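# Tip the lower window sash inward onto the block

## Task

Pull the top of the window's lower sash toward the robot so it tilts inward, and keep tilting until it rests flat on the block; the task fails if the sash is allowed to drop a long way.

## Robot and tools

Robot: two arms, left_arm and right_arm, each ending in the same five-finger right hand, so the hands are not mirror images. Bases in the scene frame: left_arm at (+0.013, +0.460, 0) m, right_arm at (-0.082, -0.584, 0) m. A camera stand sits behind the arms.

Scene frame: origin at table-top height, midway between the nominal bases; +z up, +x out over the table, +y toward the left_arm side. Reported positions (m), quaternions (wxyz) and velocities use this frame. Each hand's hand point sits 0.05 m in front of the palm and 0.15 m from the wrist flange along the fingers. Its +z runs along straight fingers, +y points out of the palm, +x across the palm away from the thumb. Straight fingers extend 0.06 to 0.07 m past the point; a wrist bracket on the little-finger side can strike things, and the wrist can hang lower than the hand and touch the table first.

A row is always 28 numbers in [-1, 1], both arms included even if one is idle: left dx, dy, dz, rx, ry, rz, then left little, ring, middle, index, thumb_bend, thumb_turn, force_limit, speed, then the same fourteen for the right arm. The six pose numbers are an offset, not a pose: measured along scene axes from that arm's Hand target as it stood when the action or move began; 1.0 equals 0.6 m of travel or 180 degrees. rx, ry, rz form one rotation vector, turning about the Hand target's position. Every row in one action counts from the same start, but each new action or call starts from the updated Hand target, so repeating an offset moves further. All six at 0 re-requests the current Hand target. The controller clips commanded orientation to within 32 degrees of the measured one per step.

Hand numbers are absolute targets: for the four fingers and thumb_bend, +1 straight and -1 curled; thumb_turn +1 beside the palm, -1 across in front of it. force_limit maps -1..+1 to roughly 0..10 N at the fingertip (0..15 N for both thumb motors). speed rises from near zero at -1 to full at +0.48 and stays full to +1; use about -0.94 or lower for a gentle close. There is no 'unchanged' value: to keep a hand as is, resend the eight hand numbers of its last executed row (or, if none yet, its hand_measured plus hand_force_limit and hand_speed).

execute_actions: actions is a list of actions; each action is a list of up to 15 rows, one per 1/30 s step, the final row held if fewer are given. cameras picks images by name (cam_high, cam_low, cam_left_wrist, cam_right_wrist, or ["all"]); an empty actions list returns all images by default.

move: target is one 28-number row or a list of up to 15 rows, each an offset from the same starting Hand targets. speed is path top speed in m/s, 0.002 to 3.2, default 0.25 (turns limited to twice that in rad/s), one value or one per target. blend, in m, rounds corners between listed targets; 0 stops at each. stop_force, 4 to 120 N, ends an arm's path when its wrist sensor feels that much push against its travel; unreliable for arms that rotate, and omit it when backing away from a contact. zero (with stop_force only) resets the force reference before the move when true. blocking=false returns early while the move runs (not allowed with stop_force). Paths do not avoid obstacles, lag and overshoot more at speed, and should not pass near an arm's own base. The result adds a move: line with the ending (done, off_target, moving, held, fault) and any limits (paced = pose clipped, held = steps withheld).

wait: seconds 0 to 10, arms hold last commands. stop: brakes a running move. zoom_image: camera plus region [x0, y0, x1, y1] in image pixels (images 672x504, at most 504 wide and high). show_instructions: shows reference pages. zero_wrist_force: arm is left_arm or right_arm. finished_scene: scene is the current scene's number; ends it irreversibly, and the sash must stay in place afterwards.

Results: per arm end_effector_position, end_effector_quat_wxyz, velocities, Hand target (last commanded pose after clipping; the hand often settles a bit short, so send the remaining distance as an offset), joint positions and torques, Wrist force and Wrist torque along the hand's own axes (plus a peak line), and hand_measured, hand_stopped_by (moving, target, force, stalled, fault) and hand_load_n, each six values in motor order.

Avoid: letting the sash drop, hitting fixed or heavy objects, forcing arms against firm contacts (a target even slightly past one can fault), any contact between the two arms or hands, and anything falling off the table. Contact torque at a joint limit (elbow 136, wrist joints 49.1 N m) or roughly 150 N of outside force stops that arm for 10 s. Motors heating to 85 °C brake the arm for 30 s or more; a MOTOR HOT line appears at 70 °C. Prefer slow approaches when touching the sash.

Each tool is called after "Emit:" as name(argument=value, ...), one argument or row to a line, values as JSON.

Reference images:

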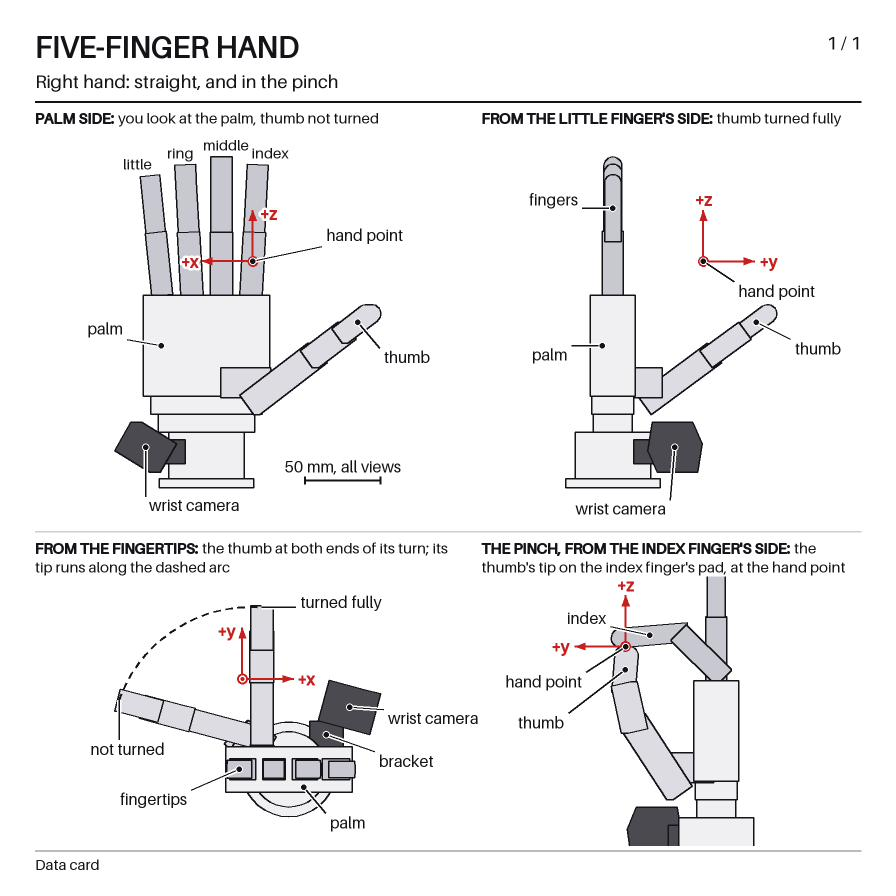

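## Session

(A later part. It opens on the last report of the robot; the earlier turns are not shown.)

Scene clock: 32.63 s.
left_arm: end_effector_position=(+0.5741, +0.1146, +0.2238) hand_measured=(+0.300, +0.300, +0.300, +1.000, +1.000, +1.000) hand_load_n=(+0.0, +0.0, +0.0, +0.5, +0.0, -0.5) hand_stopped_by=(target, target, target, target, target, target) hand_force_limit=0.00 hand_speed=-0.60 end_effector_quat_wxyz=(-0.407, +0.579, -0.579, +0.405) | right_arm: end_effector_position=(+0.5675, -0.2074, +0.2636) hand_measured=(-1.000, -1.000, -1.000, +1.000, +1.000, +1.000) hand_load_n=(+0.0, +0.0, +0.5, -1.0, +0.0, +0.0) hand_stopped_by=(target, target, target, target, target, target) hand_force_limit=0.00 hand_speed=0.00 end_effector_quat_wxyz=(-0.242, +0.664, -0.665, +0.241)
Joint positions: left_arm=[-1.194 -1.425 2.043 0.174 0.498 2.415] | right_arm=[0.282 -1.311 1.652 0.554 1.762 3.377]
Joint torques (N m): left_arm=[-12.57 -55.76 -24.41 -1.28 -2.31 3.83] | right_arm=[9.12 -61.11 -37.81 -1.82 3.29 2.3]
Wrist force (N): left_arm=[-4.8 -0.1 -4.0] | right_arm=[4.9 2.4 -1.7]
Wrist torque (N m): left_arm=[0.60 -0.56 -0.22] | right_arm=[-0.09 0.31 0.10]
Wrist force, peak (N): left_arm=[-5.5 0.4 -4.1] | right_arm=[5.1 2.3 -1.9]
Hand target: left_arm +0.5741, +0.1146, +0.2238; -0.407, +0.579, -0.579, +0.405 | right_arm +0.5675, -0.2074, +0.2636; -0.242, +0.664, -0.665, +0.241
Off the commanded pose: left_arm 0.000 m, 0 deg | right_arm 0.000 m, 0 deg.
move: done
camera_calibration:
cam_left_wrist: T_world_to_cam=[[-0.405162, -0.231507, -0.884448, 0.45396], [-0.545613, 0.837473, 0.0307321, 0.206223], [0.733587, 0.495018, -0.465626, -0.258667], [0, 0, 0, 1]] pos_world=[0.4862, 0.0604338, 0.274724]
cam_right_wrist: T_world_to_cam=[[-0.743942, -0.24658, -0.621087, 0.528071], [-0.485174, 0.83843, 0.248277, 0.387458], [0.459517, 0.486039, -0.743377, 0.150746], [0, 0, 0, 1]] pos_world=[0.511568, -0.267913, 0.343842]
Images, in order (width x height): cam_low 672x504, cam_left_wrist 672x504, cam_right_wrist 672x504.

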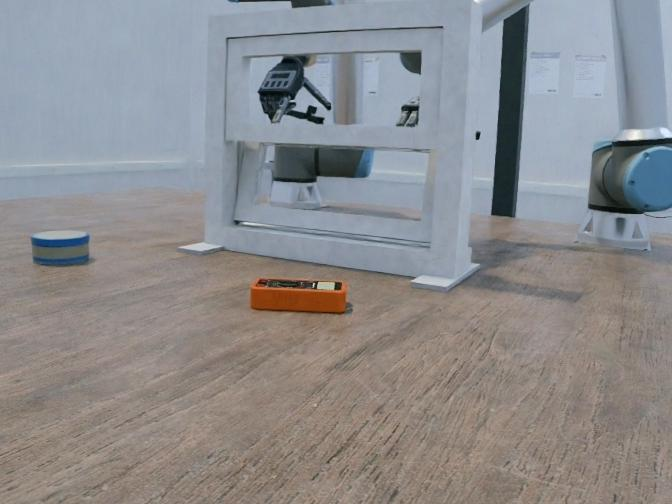

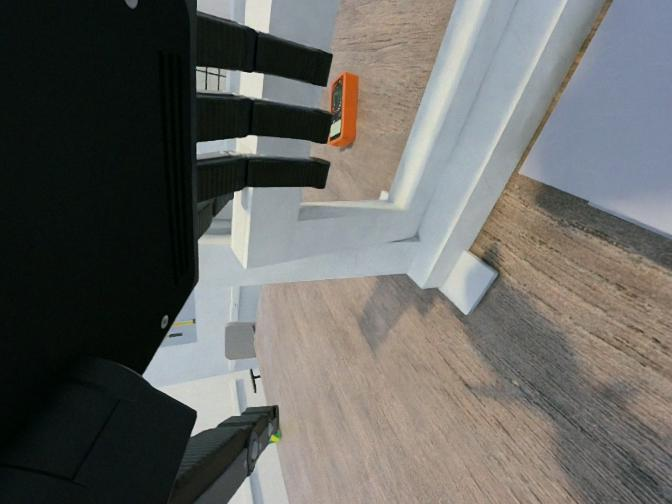

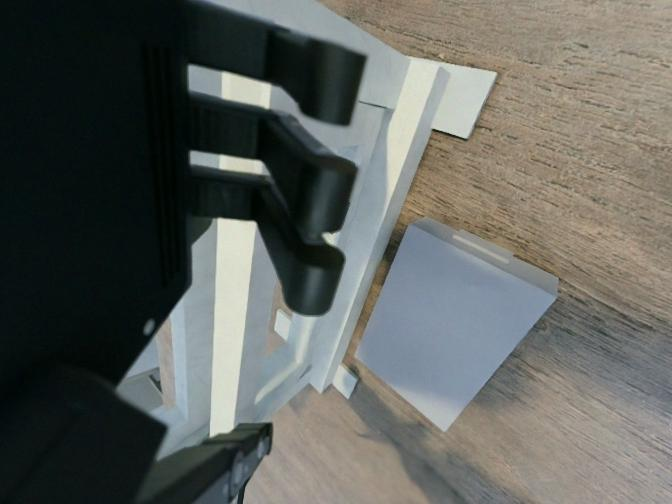

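Emit:
move(
  target=[
    [0,0,0,0,0,0,0.3,0.3,0.3,1,1,1,0,-0.6,0,-0.03,0,0,0,0,-1,-1,-1,1,1,1,0,0],
    [0,0,0,0,0,0,0.3,0.3,0.3,1,1,1,0,-0.6,0,-0.03,0.06,0,0,0,-1,-1,-1,1,1,1,0,0],
    [0,0,0,0,0,0,0.3,0.3,0.3,1,1,1,0,-0.6,-0.1208,-0.0077,0.0773,0,0,0,-1,-1,-1,1,1,1,0,0],
    [0,0,0,0,0,0,0.3,0.3,0.3,1,1,1,0,-0.6,-0.1208,0.004,-0.0548,0,0,0,1,1,1,1,1,1,0,0.4],
    [0,0,0,0,0,0,0.3,0.3,0.3,1,1,1,0,-0.6,-0.0487,0.004,-0.0548,0,0,0,1,1,1,1,1,1,0,0.4],
  ],
  speed=[0.03, 0.06, 0.15, 0.12, 0.04],
  blend=[0.002, 0.01, 0.01, 0, 0],
  cameras=["cam_low","cam_right_wrist","cam_left_wrist"],
)

Emit:
zoom_image(
  camera="cam_right_wrist",
  region=[180, 0, 480, 300],
)

Emit:
zoom_image(
  camera="cam_left_wrist",
  region=[190, 0, 490, 300],
)

Scene clock: 42.20 s.
left_arm: end_effector_position=(+0.5741, +0.1146, +0.2238) hand_measured=(+0.300, +0.300, +0.300, +1.000, +1.000, +1.000) hand_load_n=(+0.0, -0.5, +0.0, +0.5, +0.0, +0.0) hand_stopped_by=(target, target, target, target, target, target) hand_force_limit=0.00 hand_speed=-0.60 end_effector_quat_wxyz=(-0.407, +0.579, -0.579, +0.405) | right_arm: end_effector_position=(+0.5380, -0.2050, +0.2307) hand_measured=(+1.000, +1.000, +1.000, +1.000, +1.000, +1.000) hand_load_n=(+0.0, +0.0, +0.0, +0.0, +0.0, +0.0) hand_stopped_by=(target, target, target, target, target, target) hand_force_limit=0.00 hand_speed=0.40 end_effector_quat_wxyz=(-0.242, +0.664, -0.665, +0.241) end_effector_velocity=(+0.003, +0.000, +0.001) end_effector_angular_velocity=(+0.000, -0.002, -0.001)
Joint positions: left_arm=[-1.194 -1.425 2.043 0.174 0.498 2.415] | right_arm=[0.301 -1.328 1.736 0.49 1.774 3.392]
Joint velocities: left_arm=[within noise] | right_arm=[-0.002 0.003 -0.005 0 0 -0.001]
Joint torques (N m): left_arm=[-5.89 -53.08 -29.41 -1.33 -2.18 3.78] | right_arm=[-13.89 -43.7 -44.43 5.65 -3.44 -2.67]
Wrist force (N): left_arm=[-4.8 0.3 -5.7] | right_arm=[0.5 1.2 0.4]
Wrist torque (N m): left_arm=[0.57 -0.53 -0.22] | right_arm=[-0.20 0.10 0.13]
Wrist force, peak (N): left_arm=[-5.3 0.6 -6.2] | right_arm=[5.0 2.8 -1.7]
Hand target: left_arm +0.5741, +0.1146, +0.2238; -0.407, +0.579, -0.579, +0.405 | right_arm +0.5383, -0.2050, +0.2307; -0.242, +0.664, -0.665, +0.241
Off the commanded pose: left_arm 0.000 m, 0 deg | right_arm 0.000 m, 0 deg.
move: done
camera_calibration:
cam_left_wrist: T_world_to_cam=[[-0.405162, -0.231507, -0.884448, 0.45396], [-0.545613, 0.837473, 0.0307321, 0.206223], [0.733587, 0.495018, -0.465626, -0.258667], [0, 0, 0, 1]] pos_world=[0.4862, 0.0604338, 0.274724]
cam_right_wrist: T_world_to_cam=[[-0.743942, -0.24658, -0.621087, 0.486258], [-0.485174, 0.83843, 0.248277, 0.379385], [0.459517, 0.486039, -0.743377, 0.138727], [0, 0, 0, 1]] pos_world=[0.482068, -0.265613, 0.310942]
Images, in order (width x height): cam_low 672x504, cam_left_wrist 672x504, cam_right_wrist 672x504.

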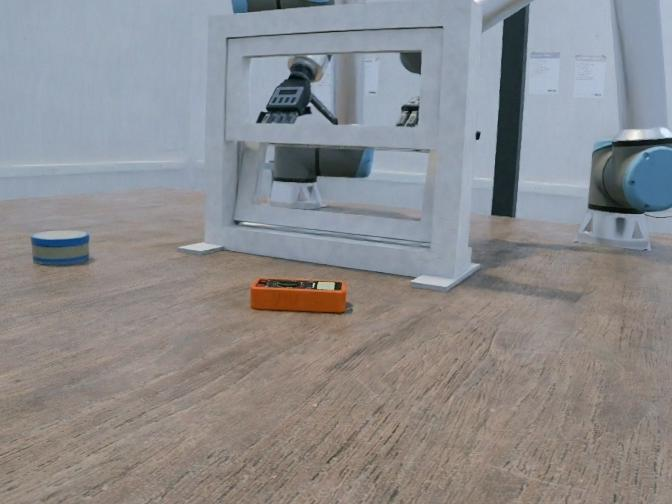

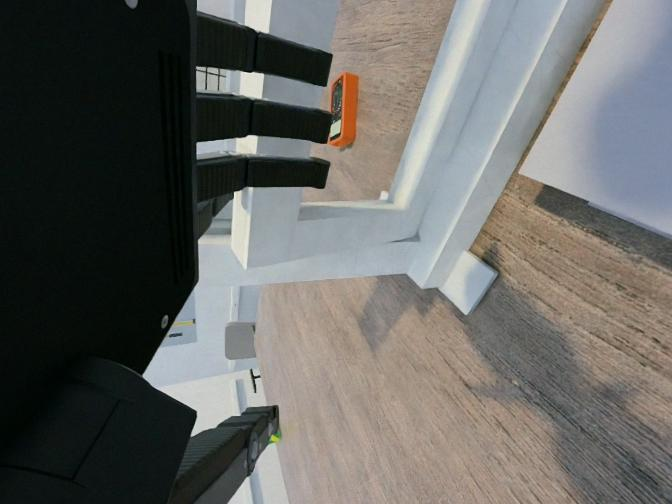

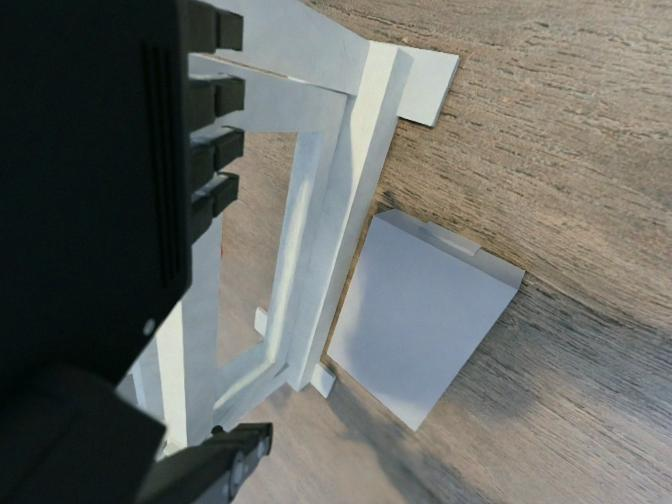

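Scaled by 1.680.

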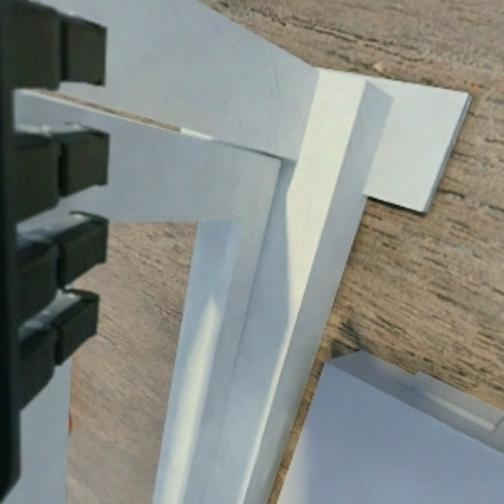

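Scaled by 1.680.

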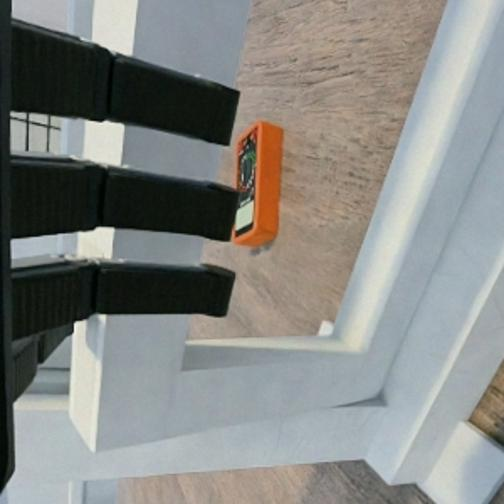

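Emit:
move(
  target=[
    [-0.02,0,0,0,0,0,0.3,0.3,0.3,1,1,1,0,-0.6,0,0,0,0,0,0,1,1,1,1,1,1,0,0.4],
    [-0.02,0,0.05,0,0,0,0.3,0.3,0.3,1,1,1,0,-0.6,0,0,0,0,0,0,1,1,1,1,1,1,0,0.4],
    [-0.17,0.04,0.13,0,0,0,0.3,0.3,0.3,1,1,1,0,-0.6,0,0,0,0,0,0,1,1,1,1,1,1,0,0.4],
  ],
  speed=[0.03, 0.05, 0.1],
  blend=0.003,
  cameras=["cam_low","cam_right_wrist","cam_left_wrist"],
)

Emit:
zoom_image(
  camera="cam_right_wrist",
  region=[180, 0, 480, 300],
)

Scene clock: 45.73 s.
left_arm: end_effector_position=(+0.4721, +0.1386, +0.3018) hand_measured=(+0.300, +0.300, +0.300, +1.000, +1.000, +1.000) hand_load_n=(+0.0, +0.0, +0.0, +0.0, +0.0, -0.5) hand_stopped_by=(target, target, target, target, target, target) hand_force_limit=0.00 hand_speed=-0.60 end_effector_quat_wxyz=(-0.407, +0.579, -0.579, +0.405) | right_arm: end_effector_position=(+0.5383, -0.2050, +0.2307) hand_measured=(+1.000, +1.000, +1.000, +1.000, +1.000, +1.000) hand_load_n=(+0.0, +0.0, -2.0, +0.0, +0.0, +0.0) hand_stopped_by=(target, target, target, target, target, target) hand_force_limit=0.00 hand_speed=0.40 end_effector_quat_wxyz=(-0.242, +0.664, -0.665, +0.241)
Joint positions: left_arm=[-1.412 -1.561 2.112 0.635 0.376 1.984] | right_arm=[0.301 -1.327 1.735 0.49 1.774 3.392]
Joint torques (N m): left_arm=[-8.09 -20.35 -21.67 5.63 -5.36 -4.95] | right_arm=[-7.3 -55.89 -45.38 -2.09 3.2 -2.32]
Wrist force (N): left_arm=[1.8 1.8 -2.0] | right_arm=[1.0 3.2 -0.9]
Wrist torque (N m): left_arm=[0.30 -0.25 0.28] | right_arm=[-0.20 0.12 0.20]
Wrist force, peak (N): left_arm=[-5.3 1.1 -5.8] | right_arm=[0.8 3.9 -2.5]
Hand target: left_arm +0.4721, +0.1386, +0.3018; -0.407, +0.579, -0.579, +0.405 | right_arm +0.5383, -0.2050, +0.2307; -0.242, +0.664, -0.665, +0.241
Off the commanded pose: left_arm 0.000 m, 0 deg | right_arm 0.000 m, 0 deg.
move: done
camera_calibration:
cam_left_wrist: T_world_to_cam=[[-0.405185, -0.231445, -0.884454, 0.487206], [-0.545486, 0.837556, 0.0307245, 0.127937], [0.733669, 0.494906, -0.465615, -0.159478], [0, 0, 0, 1]] pos_world=[0.3842, 0.0845341, 0.352724]
cam_right_wrist: T_world_to_cam=[[-0.744006, -0.246565, -0.621016, 0.486444], [-0.485151, 0.838421, 0.248352, 0.379361], [0.459438, 0.486061, -0.743412, 0.138641], [0, 0, 0, 1]] pos_world=[0.482268, -0.265513, 0.310942]
Images, in order (width x height): cam_low 672x504, cam_left_wrist 672x504, cam_right_wrist 672x504.

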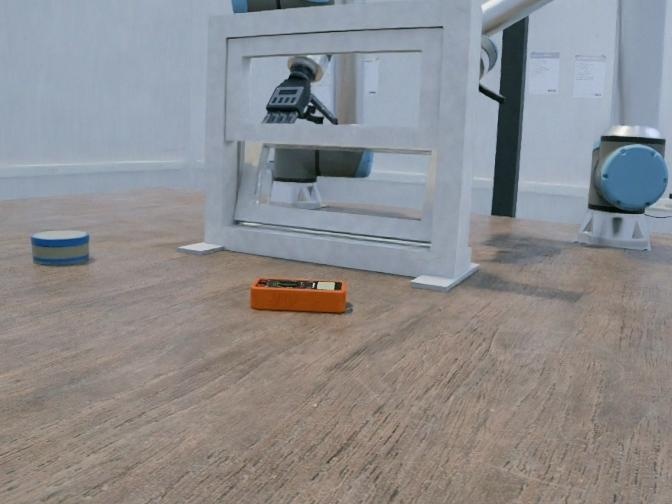

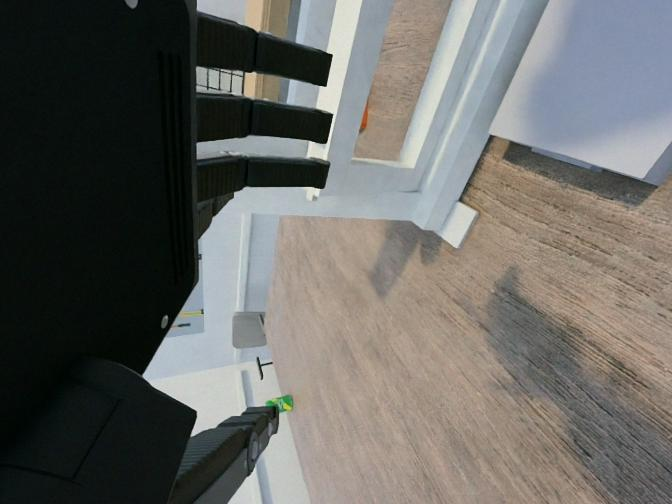

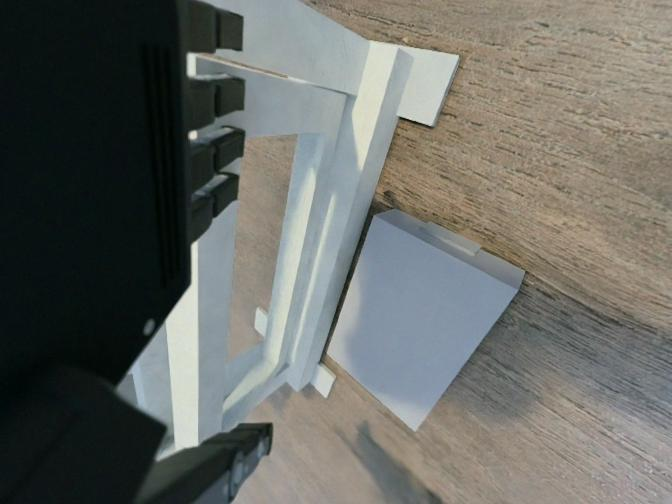

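Scaled by 1.680.

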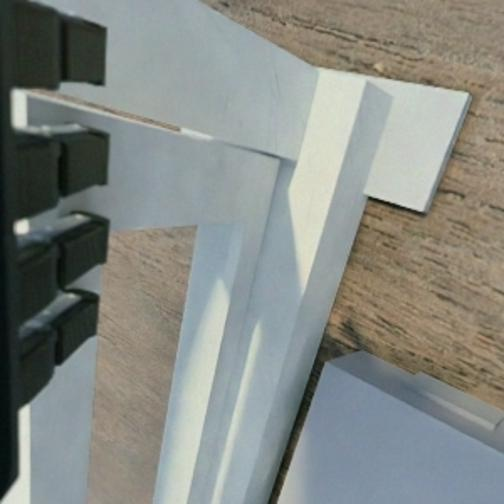

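Emit:
move(
  target=[
    [0,0,0,0,0,0,0.3,0.3,0.3,1,1,1,0,-0.6,-0.0392,0,-0.0212,0,0,0,1,1,1,1,1,1,0,0.4],
    [0,0,0,0,0,0,0.3,0.3,0.3,1,1,1,0,-0.6,-0.0703,0,-0.0443,0,0,0,1,1,1,1,1,1,0,0.4],
    [0,0,0,0,0,0,0.3,0.3,0.3,1,1,1,0,-0.6,-0.0945,0,-0.0682,0,0,0,1,1,1,1,1,1,0,0.4],
    [0,0,0,0,0,0,0.3,0.3,0.3,1,1,1,0,-0.6,-0.1238,0,-0.116,0,0,0,1,1,1,1,1,1,0,0.4],
    [0,0,0,0,0,0,0.3,0.3,0.3,1,1,1,0,-0.6,-0.1467,0,-0.1677,0,0,0,1,1,1,1,1,1,0,0.4],
    [0,0,0,0,0,0,0.3,0.3,0.3,1,1,1,0,-0.6,-0.1618,0,-0.222,0,0,0,1,1,1,1,1,1,0,0.4],
  ],
  speed=0.045,
  blend=0.005,
  cameras=["all"],
)

Scene clock: 51.83 s.
left_arm: end_effector_position=(+0.4721, +0.1386, +0.3018) hand_measured=(+0.300, +0.300, +0.300, +1.000, +1.000, +1.000) hand_load_n=(+0.0, +0.0, +0.0, +0.0, +0.0, +0.0) hand_stopped_by=(target, target, target, target, target, target) hand_force_limit=0.00 hand_speed=-0.60 end_effector_quat_wxyz=(-0.407, +0.579, -0.579, +0.405) | right_arm: end_effector_position=(+0.4413, -0.2050, +0.0977) hand_measured=(+1.000, +1.000, +1.000, +1.000, +1.000, +1.000) hand_load_n=(-0.5, -2.5, -2.0, -1.5, +0.0, +0.0) hand_stopped_by=(target, target, target, target, target, target) hand_force_limit=0.00 hand_speed=0.40 end_effector_quat_wxyz=(-0.242, +0.664, -0.665, +0.241)
Joint positions: left_arm=[-1.412 -1.561 2.112 0.636 0.376 1.983] | right_arm=[0.363 -1.325 2.007 0.227 1.812 3.442]
Joint torques (N m): left_arm=[-10.52 -21.34 -29.42 6.03 -5.24 -3.48] | right_arm=[8.22 -41.3 -28.35 -4.11 5.64 2.59]
Wrist force (N): left_arm=[1.8 2.1 -2.3] | right_arm=[1.2 10.3 -1.8]
Wrist torque (N m): left_arm=[0.36 -0.25 0.29] | right_arm=[-0.30 0.08 0.07]
Wrist force, peak (N): left_arm=[2.2 2.8 -2.5] | right_arm=[0.3 10.4 -1.9]
Hand target: left_arm +0.4721, +0.1386, +0.3018; -0.407, +0.579, -0.579, +0.405 | right_arm +0.4412, -0.2050, +0.0975; -0.242, +0.664, -0.665, +0.241
Off the commanded pose: left_arm 0.000 m, 0 deg | right_arm 0.000 m, 0 deg.
move: done
camera_calibration:
cam_left_wrist: T_world_to_cam=[[-0.405162, -0.231507, -0.884448, 0.487177], [-0.545613, 0.837473, 0.0307321, 0.128074], [0.733587, 0.495018, -0.465626, -0.159402], [0, 0, 0, 1]] pos_world=[0.3842, 0.0844338, 0.352724]
cam_right_wrist: T_world_to_cam=[[-0.743942, -0.24658, -0.621087, 0.33164], [-0.485174, 0.83843, 0.248277, 0.365441], [0.459517, 0.486039, -0.743377, 0.0843388], [0, 0, 0, 1]] pos_world=[0.385268, -0.265613, 0.177942]

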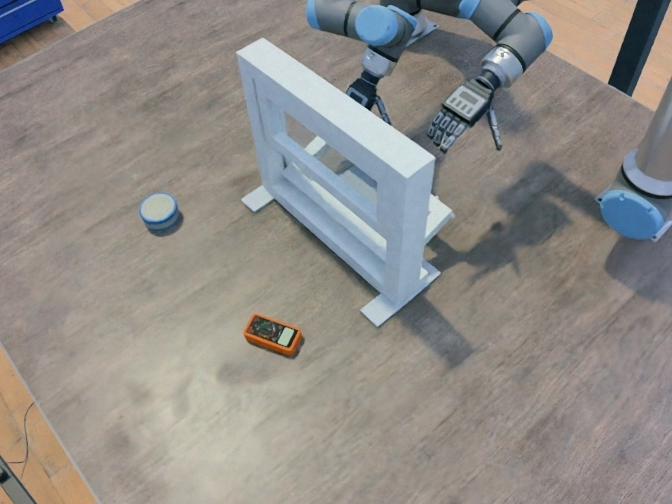

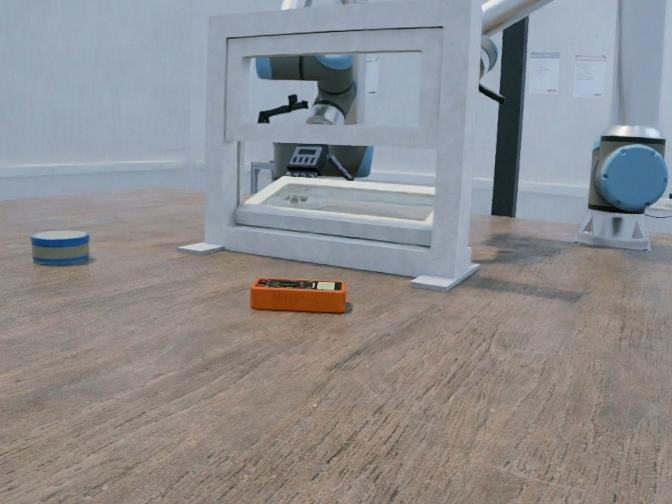

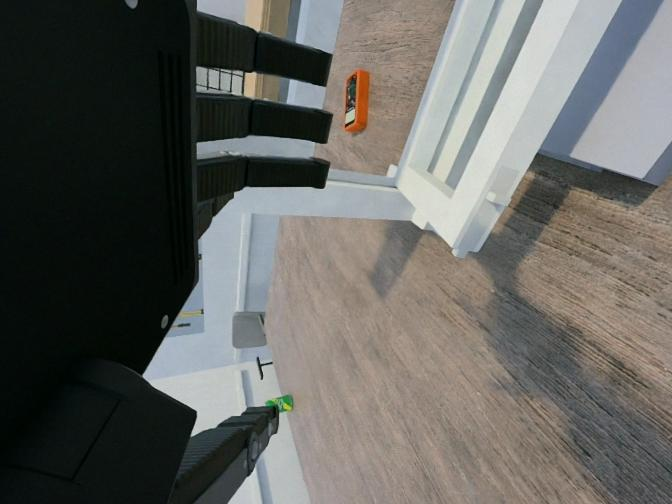

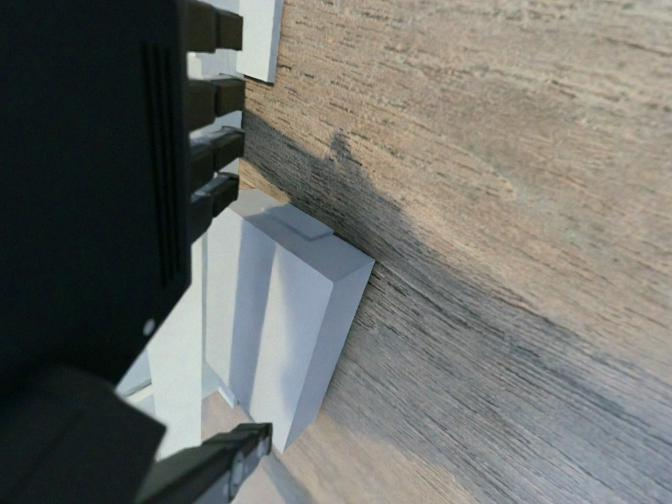

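Emit:
move(
  target=[
    [0,0,0,0,0,0,0.3,0.3,0.3,1,1,1,0,-0.6,-0.0073,0,-0.0558,0,0,0,1,1,1,1,1,1,0,0.4],
    [0,0,0,0,0,0,0.3,0.3,0.3,1,1,1,0,-0.6,-0.0082,0,-0.0988,0,0,0,1,1,1,1,1,1,0,0.4],
    [0,0,0,0,0,0,0.3,0.3,0.3,1,1,1,0,-0.6,-0.0115,0,-0.1097,0,0,0,1,1,1,1,1,1,0,0.4],
    [0,0,0,0,0,0,0.3,0.3,0.3,1,1,1,0,-0.6,-0.0315,0,-0.1097,0,0,0,1,1,1,1,1,1,0,0.4],
  ],
  speed=[0.04, 0.03, 0.02, 0.015],
  stop_force=12,
  cameras=["all"],
)

Emit:
zoom_image(
  camera="cam_low",
  region=[220, 130, 500, 270],
)

Scene clock: 56.53 s.
left_arm: end_effector_position=(+0.4721, +0.1386, +0.3018) hand_measured=(+0.300, +0.300, +0.300, +1.000, +1.000, +1.000) hand_load_n=(+0.0, +0.0, +0.0, +0.0, +0.0, +0.0) hand_stopped_by=(target, target, target, target, target, target) hand_force_limit=0.00 hand_speed=-0.60 end_effector_quat_wxyz=(-0.407, +0.579, -0.579, +0.405) | right_arm: end_effector_position=(+0.4223, -0.2050, +0.0317) hand_measured=(+1.000, +1.000, +1.000, +1.000, +1.000, +1.000) hand_load_n=(+0.0, +0.0, +0.0, +0.0, +0.0, +0.0) hand_stopped_by=(target, target, target, target, target, target) hand_force_limit=0.00 hand_speed=0.40 end_effector_quat_wxyz=(-0.242, +0.664, -0.665, +0.241)
Joint positions: left_arm=[-1.412 -1.561 2.112 0.636 0.376 1.983] | right_arm=[0.378 -1.262 2.077 0.096 1.821 3.454]
Joint torques (N m): left_arm=[-8.78 -22.41 -36.84 6.06 -5.29 -3.59] | right_arm=[11.37 -56.61 -17.5 -1.37 4.69 2.54]
Wrist force (N): left_arm=[1.5 2.7 -2.6] | right_arm=[0.8 0.6 0.4]
Wrist torque (N m): left_arm=[0.46 -0.19 0.29] | right_arm=[-0.30 0.01 -0.19]
Wrist force, peak (N): left_arm=[2.1 2.5 -2.8] | right_arm=[0.7 14.6 -3.9]
Hand target: left_arm +0.4721, +0.1386, +0.3018; -0.407, +0.579, -0.579, +0.405 | right_arm +0.4223, -0.2050, +0.0317; -0.242, +0.664, -0.665, +0.241
Off the commanded pose: left_arm 0.000 m, 0 deg | right_arm 0.000 m, 0 deg.
move: done
camera_calibration:
cam_left_wrist: T_world_to_cam=[[-0.405162, -0.231507, -0.884448, 0.487177], [-0.545613, 0.837473, 0.0307321, 0.128074], [0.733587, 0.495018, -0.465626, -0.159402], [0, 0, 0, 1]] pos_world=[0.3842, 0.0844338, 0.352724]
cam_right_wrist: T_world_to_cam=[[-0.743942, -0.24658, -0.621087, 0.276588], [-0.485174, 0.83843, 0.248277, 0.372658], [0.459517, 0.486039, -0.743377, 0.0439608], [0, 0, 0, 1]] pos_world=[0.366368, -0.265613, 0.111942]

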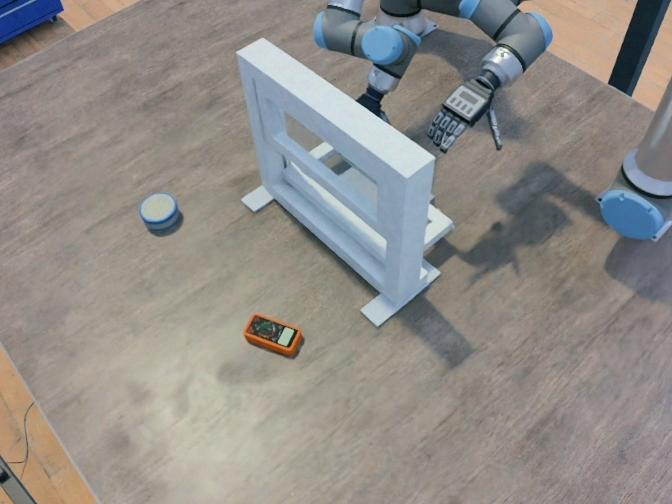

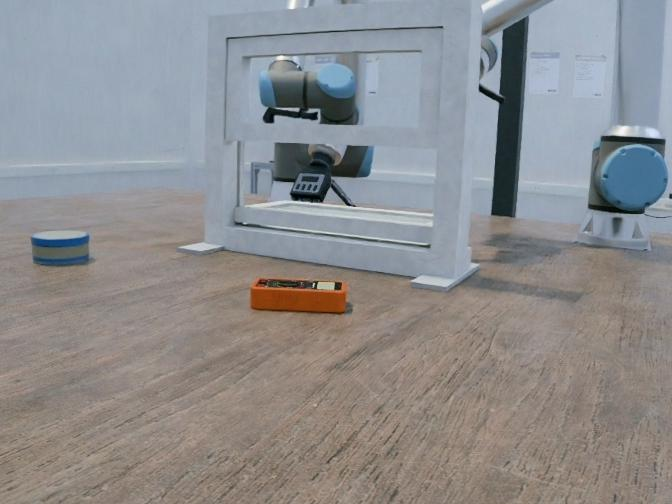

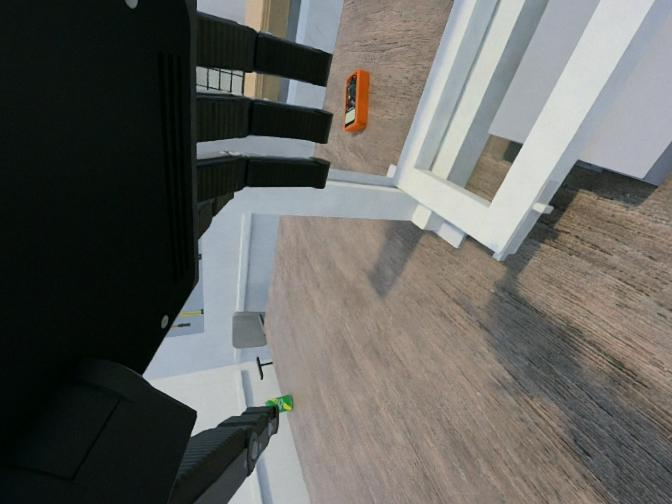

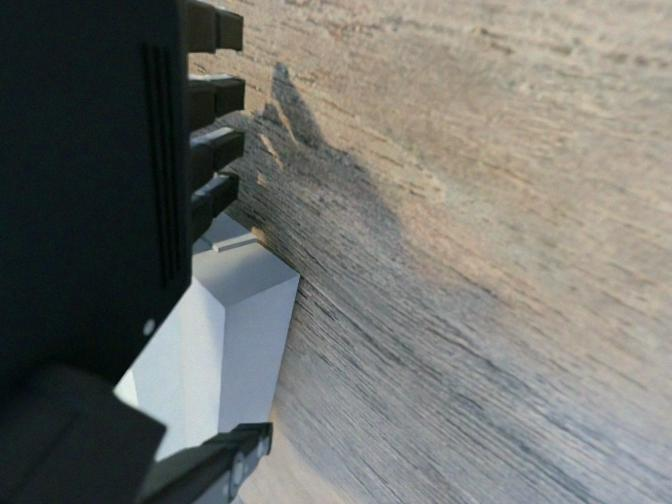

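Scaled by 1.800.

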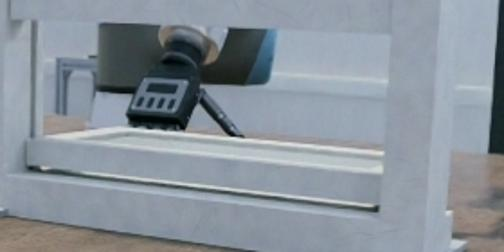

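Emit:
move(
  target=[
    [0,0,0,0,0,0,0.3,0.3,0.3,1,1,1,0,-0.6,-0.1,0,0,0,0,0,1,1,1,1,1,1,0,0.4],
    [0,0,0,0,0,0,0.3,0.3,0.3,1,1,1,0,-0.6,-0.12,-0.05,0.2,0,0,0,1,1,1,1,1,1,0,0.4],
  ],
  speed=0.12,
  blend=0.01,
  cameras=["cam_right_wrist","cam_high"],
)

Scene clock: 59.70 s.
left_arm: end_effector_position=(+0.4721, +0.1386, +0.3018) hand_measured=(+0.300, +0.300, +0.300, +1.000, +1.000, +1.000) hand_load_n=(+0.0, +0.0, +0.0, +0.0, +0.0, +0.0) hand_stopped_by=(target, target, target, target, target, target) hand_force_limit=0.00 hand_speed=-0.60 end_effector_quat_wxyz=(-0.407, +0.579, -0.579, +0.405) | right_arm: end_effector_position=(+0.3503, -0.2349, +0.1515) hand_measured=(+1.000, +1.000, +1.000, +1.000, +1.000, +1.000) hand_load_n=(+0.0, +0.0, +0.0, +0.0, +0.0, +0.0) hand_stopped_by=(target, target, target, target, target, target) hand_force_limit=0.00 hand_speed=0.40 end_effector_quat_wxyz=(-0.242, +0.664, -0.665, +0.241) end_effector_velocity=(+0.001, +0.000, +0.002) end_effector_angular_velocity=(+0.000, +0.000, +0.000)
Joint positions: left_arm=[-1.412 -1.561 2.112 0.636 0.376 1.983] | right_arm=[0.379 -1.522 2.126 0.308 1.822 3.454]
Joint velocities: left_arm=[within noise] | right_arm=[-0.001 -0.002 -0.003 0.005 0 -0.001]
Joint torques (N m): left_arm=[-8.89 -21.39 -38.42 5.86 -5.06 -3.57] | right_arm=[-12.36 -40.73 -41.57 5.07 -3.16 -2.94]
Wrist force (N): left_arm=[1.5 2.6 -2.8] | right_arm=[0.7 0.9 0.0]
Wrist torque (N m): left_arm=[0.48 -0.19 0.29] | right_arm=[-0.25 0.01 0.13]
Wrist force, peak (N): left_arm=[1.8 2.8 -2.6] | right_arm=[0.9 1.6 0.1]
Hand target: left_arm +0.4721, +0.1386, +0.3018; -0.407, +0.579, -0.579, +0.405 | right_arm +0.3503, -0.2350, +0.1517; -0.242, +0.664, -0.665, +0.241
Off the commanded pose: left_arm 0.000 m, 0 deg | right_arm 0.000 m, 0 deg.
move: done
camera_calibration:
cam_right_wrist: T_world_to_cam=[[-0.743942, -0.24658, -0.621087, 0.290057], [-0.485174, 0.83843, 0.248277, 0.33305], [0.459517, 0.486039, -0.743377, 0.180635], [0, 0, 0, 1]] pos_world=[0.294368, -0.295513, 0.231742]
Images, in order (width x height): cam_high 672x504, cam_right_wrist 672x504.

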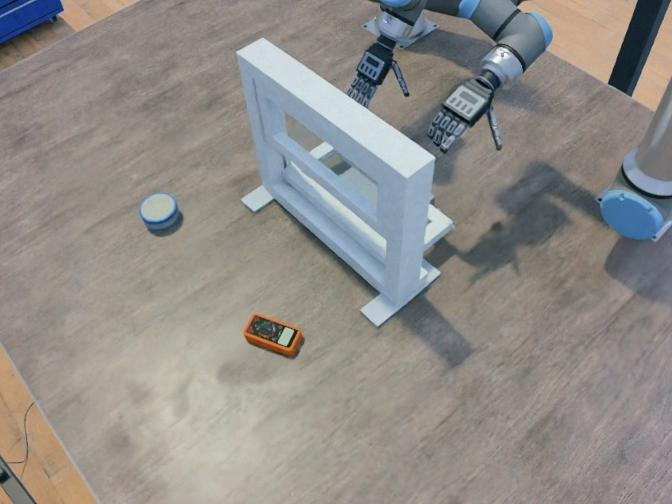

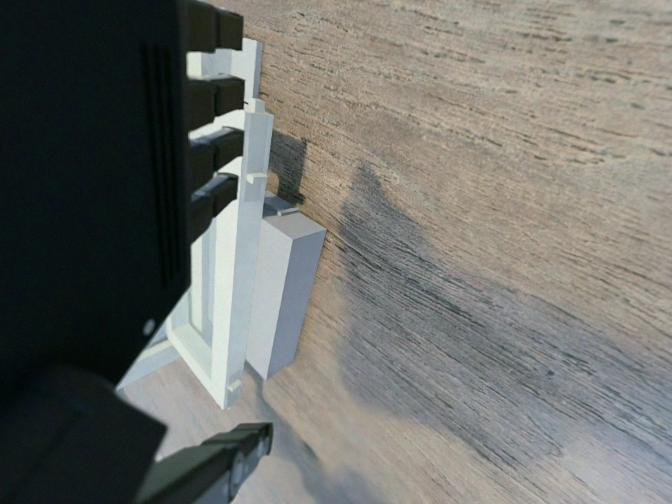

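The sash lies flat on the block and both hands are clear of it.

Emit:
finished_scene(
  scene=2,
)

The scene is finished: the task was done.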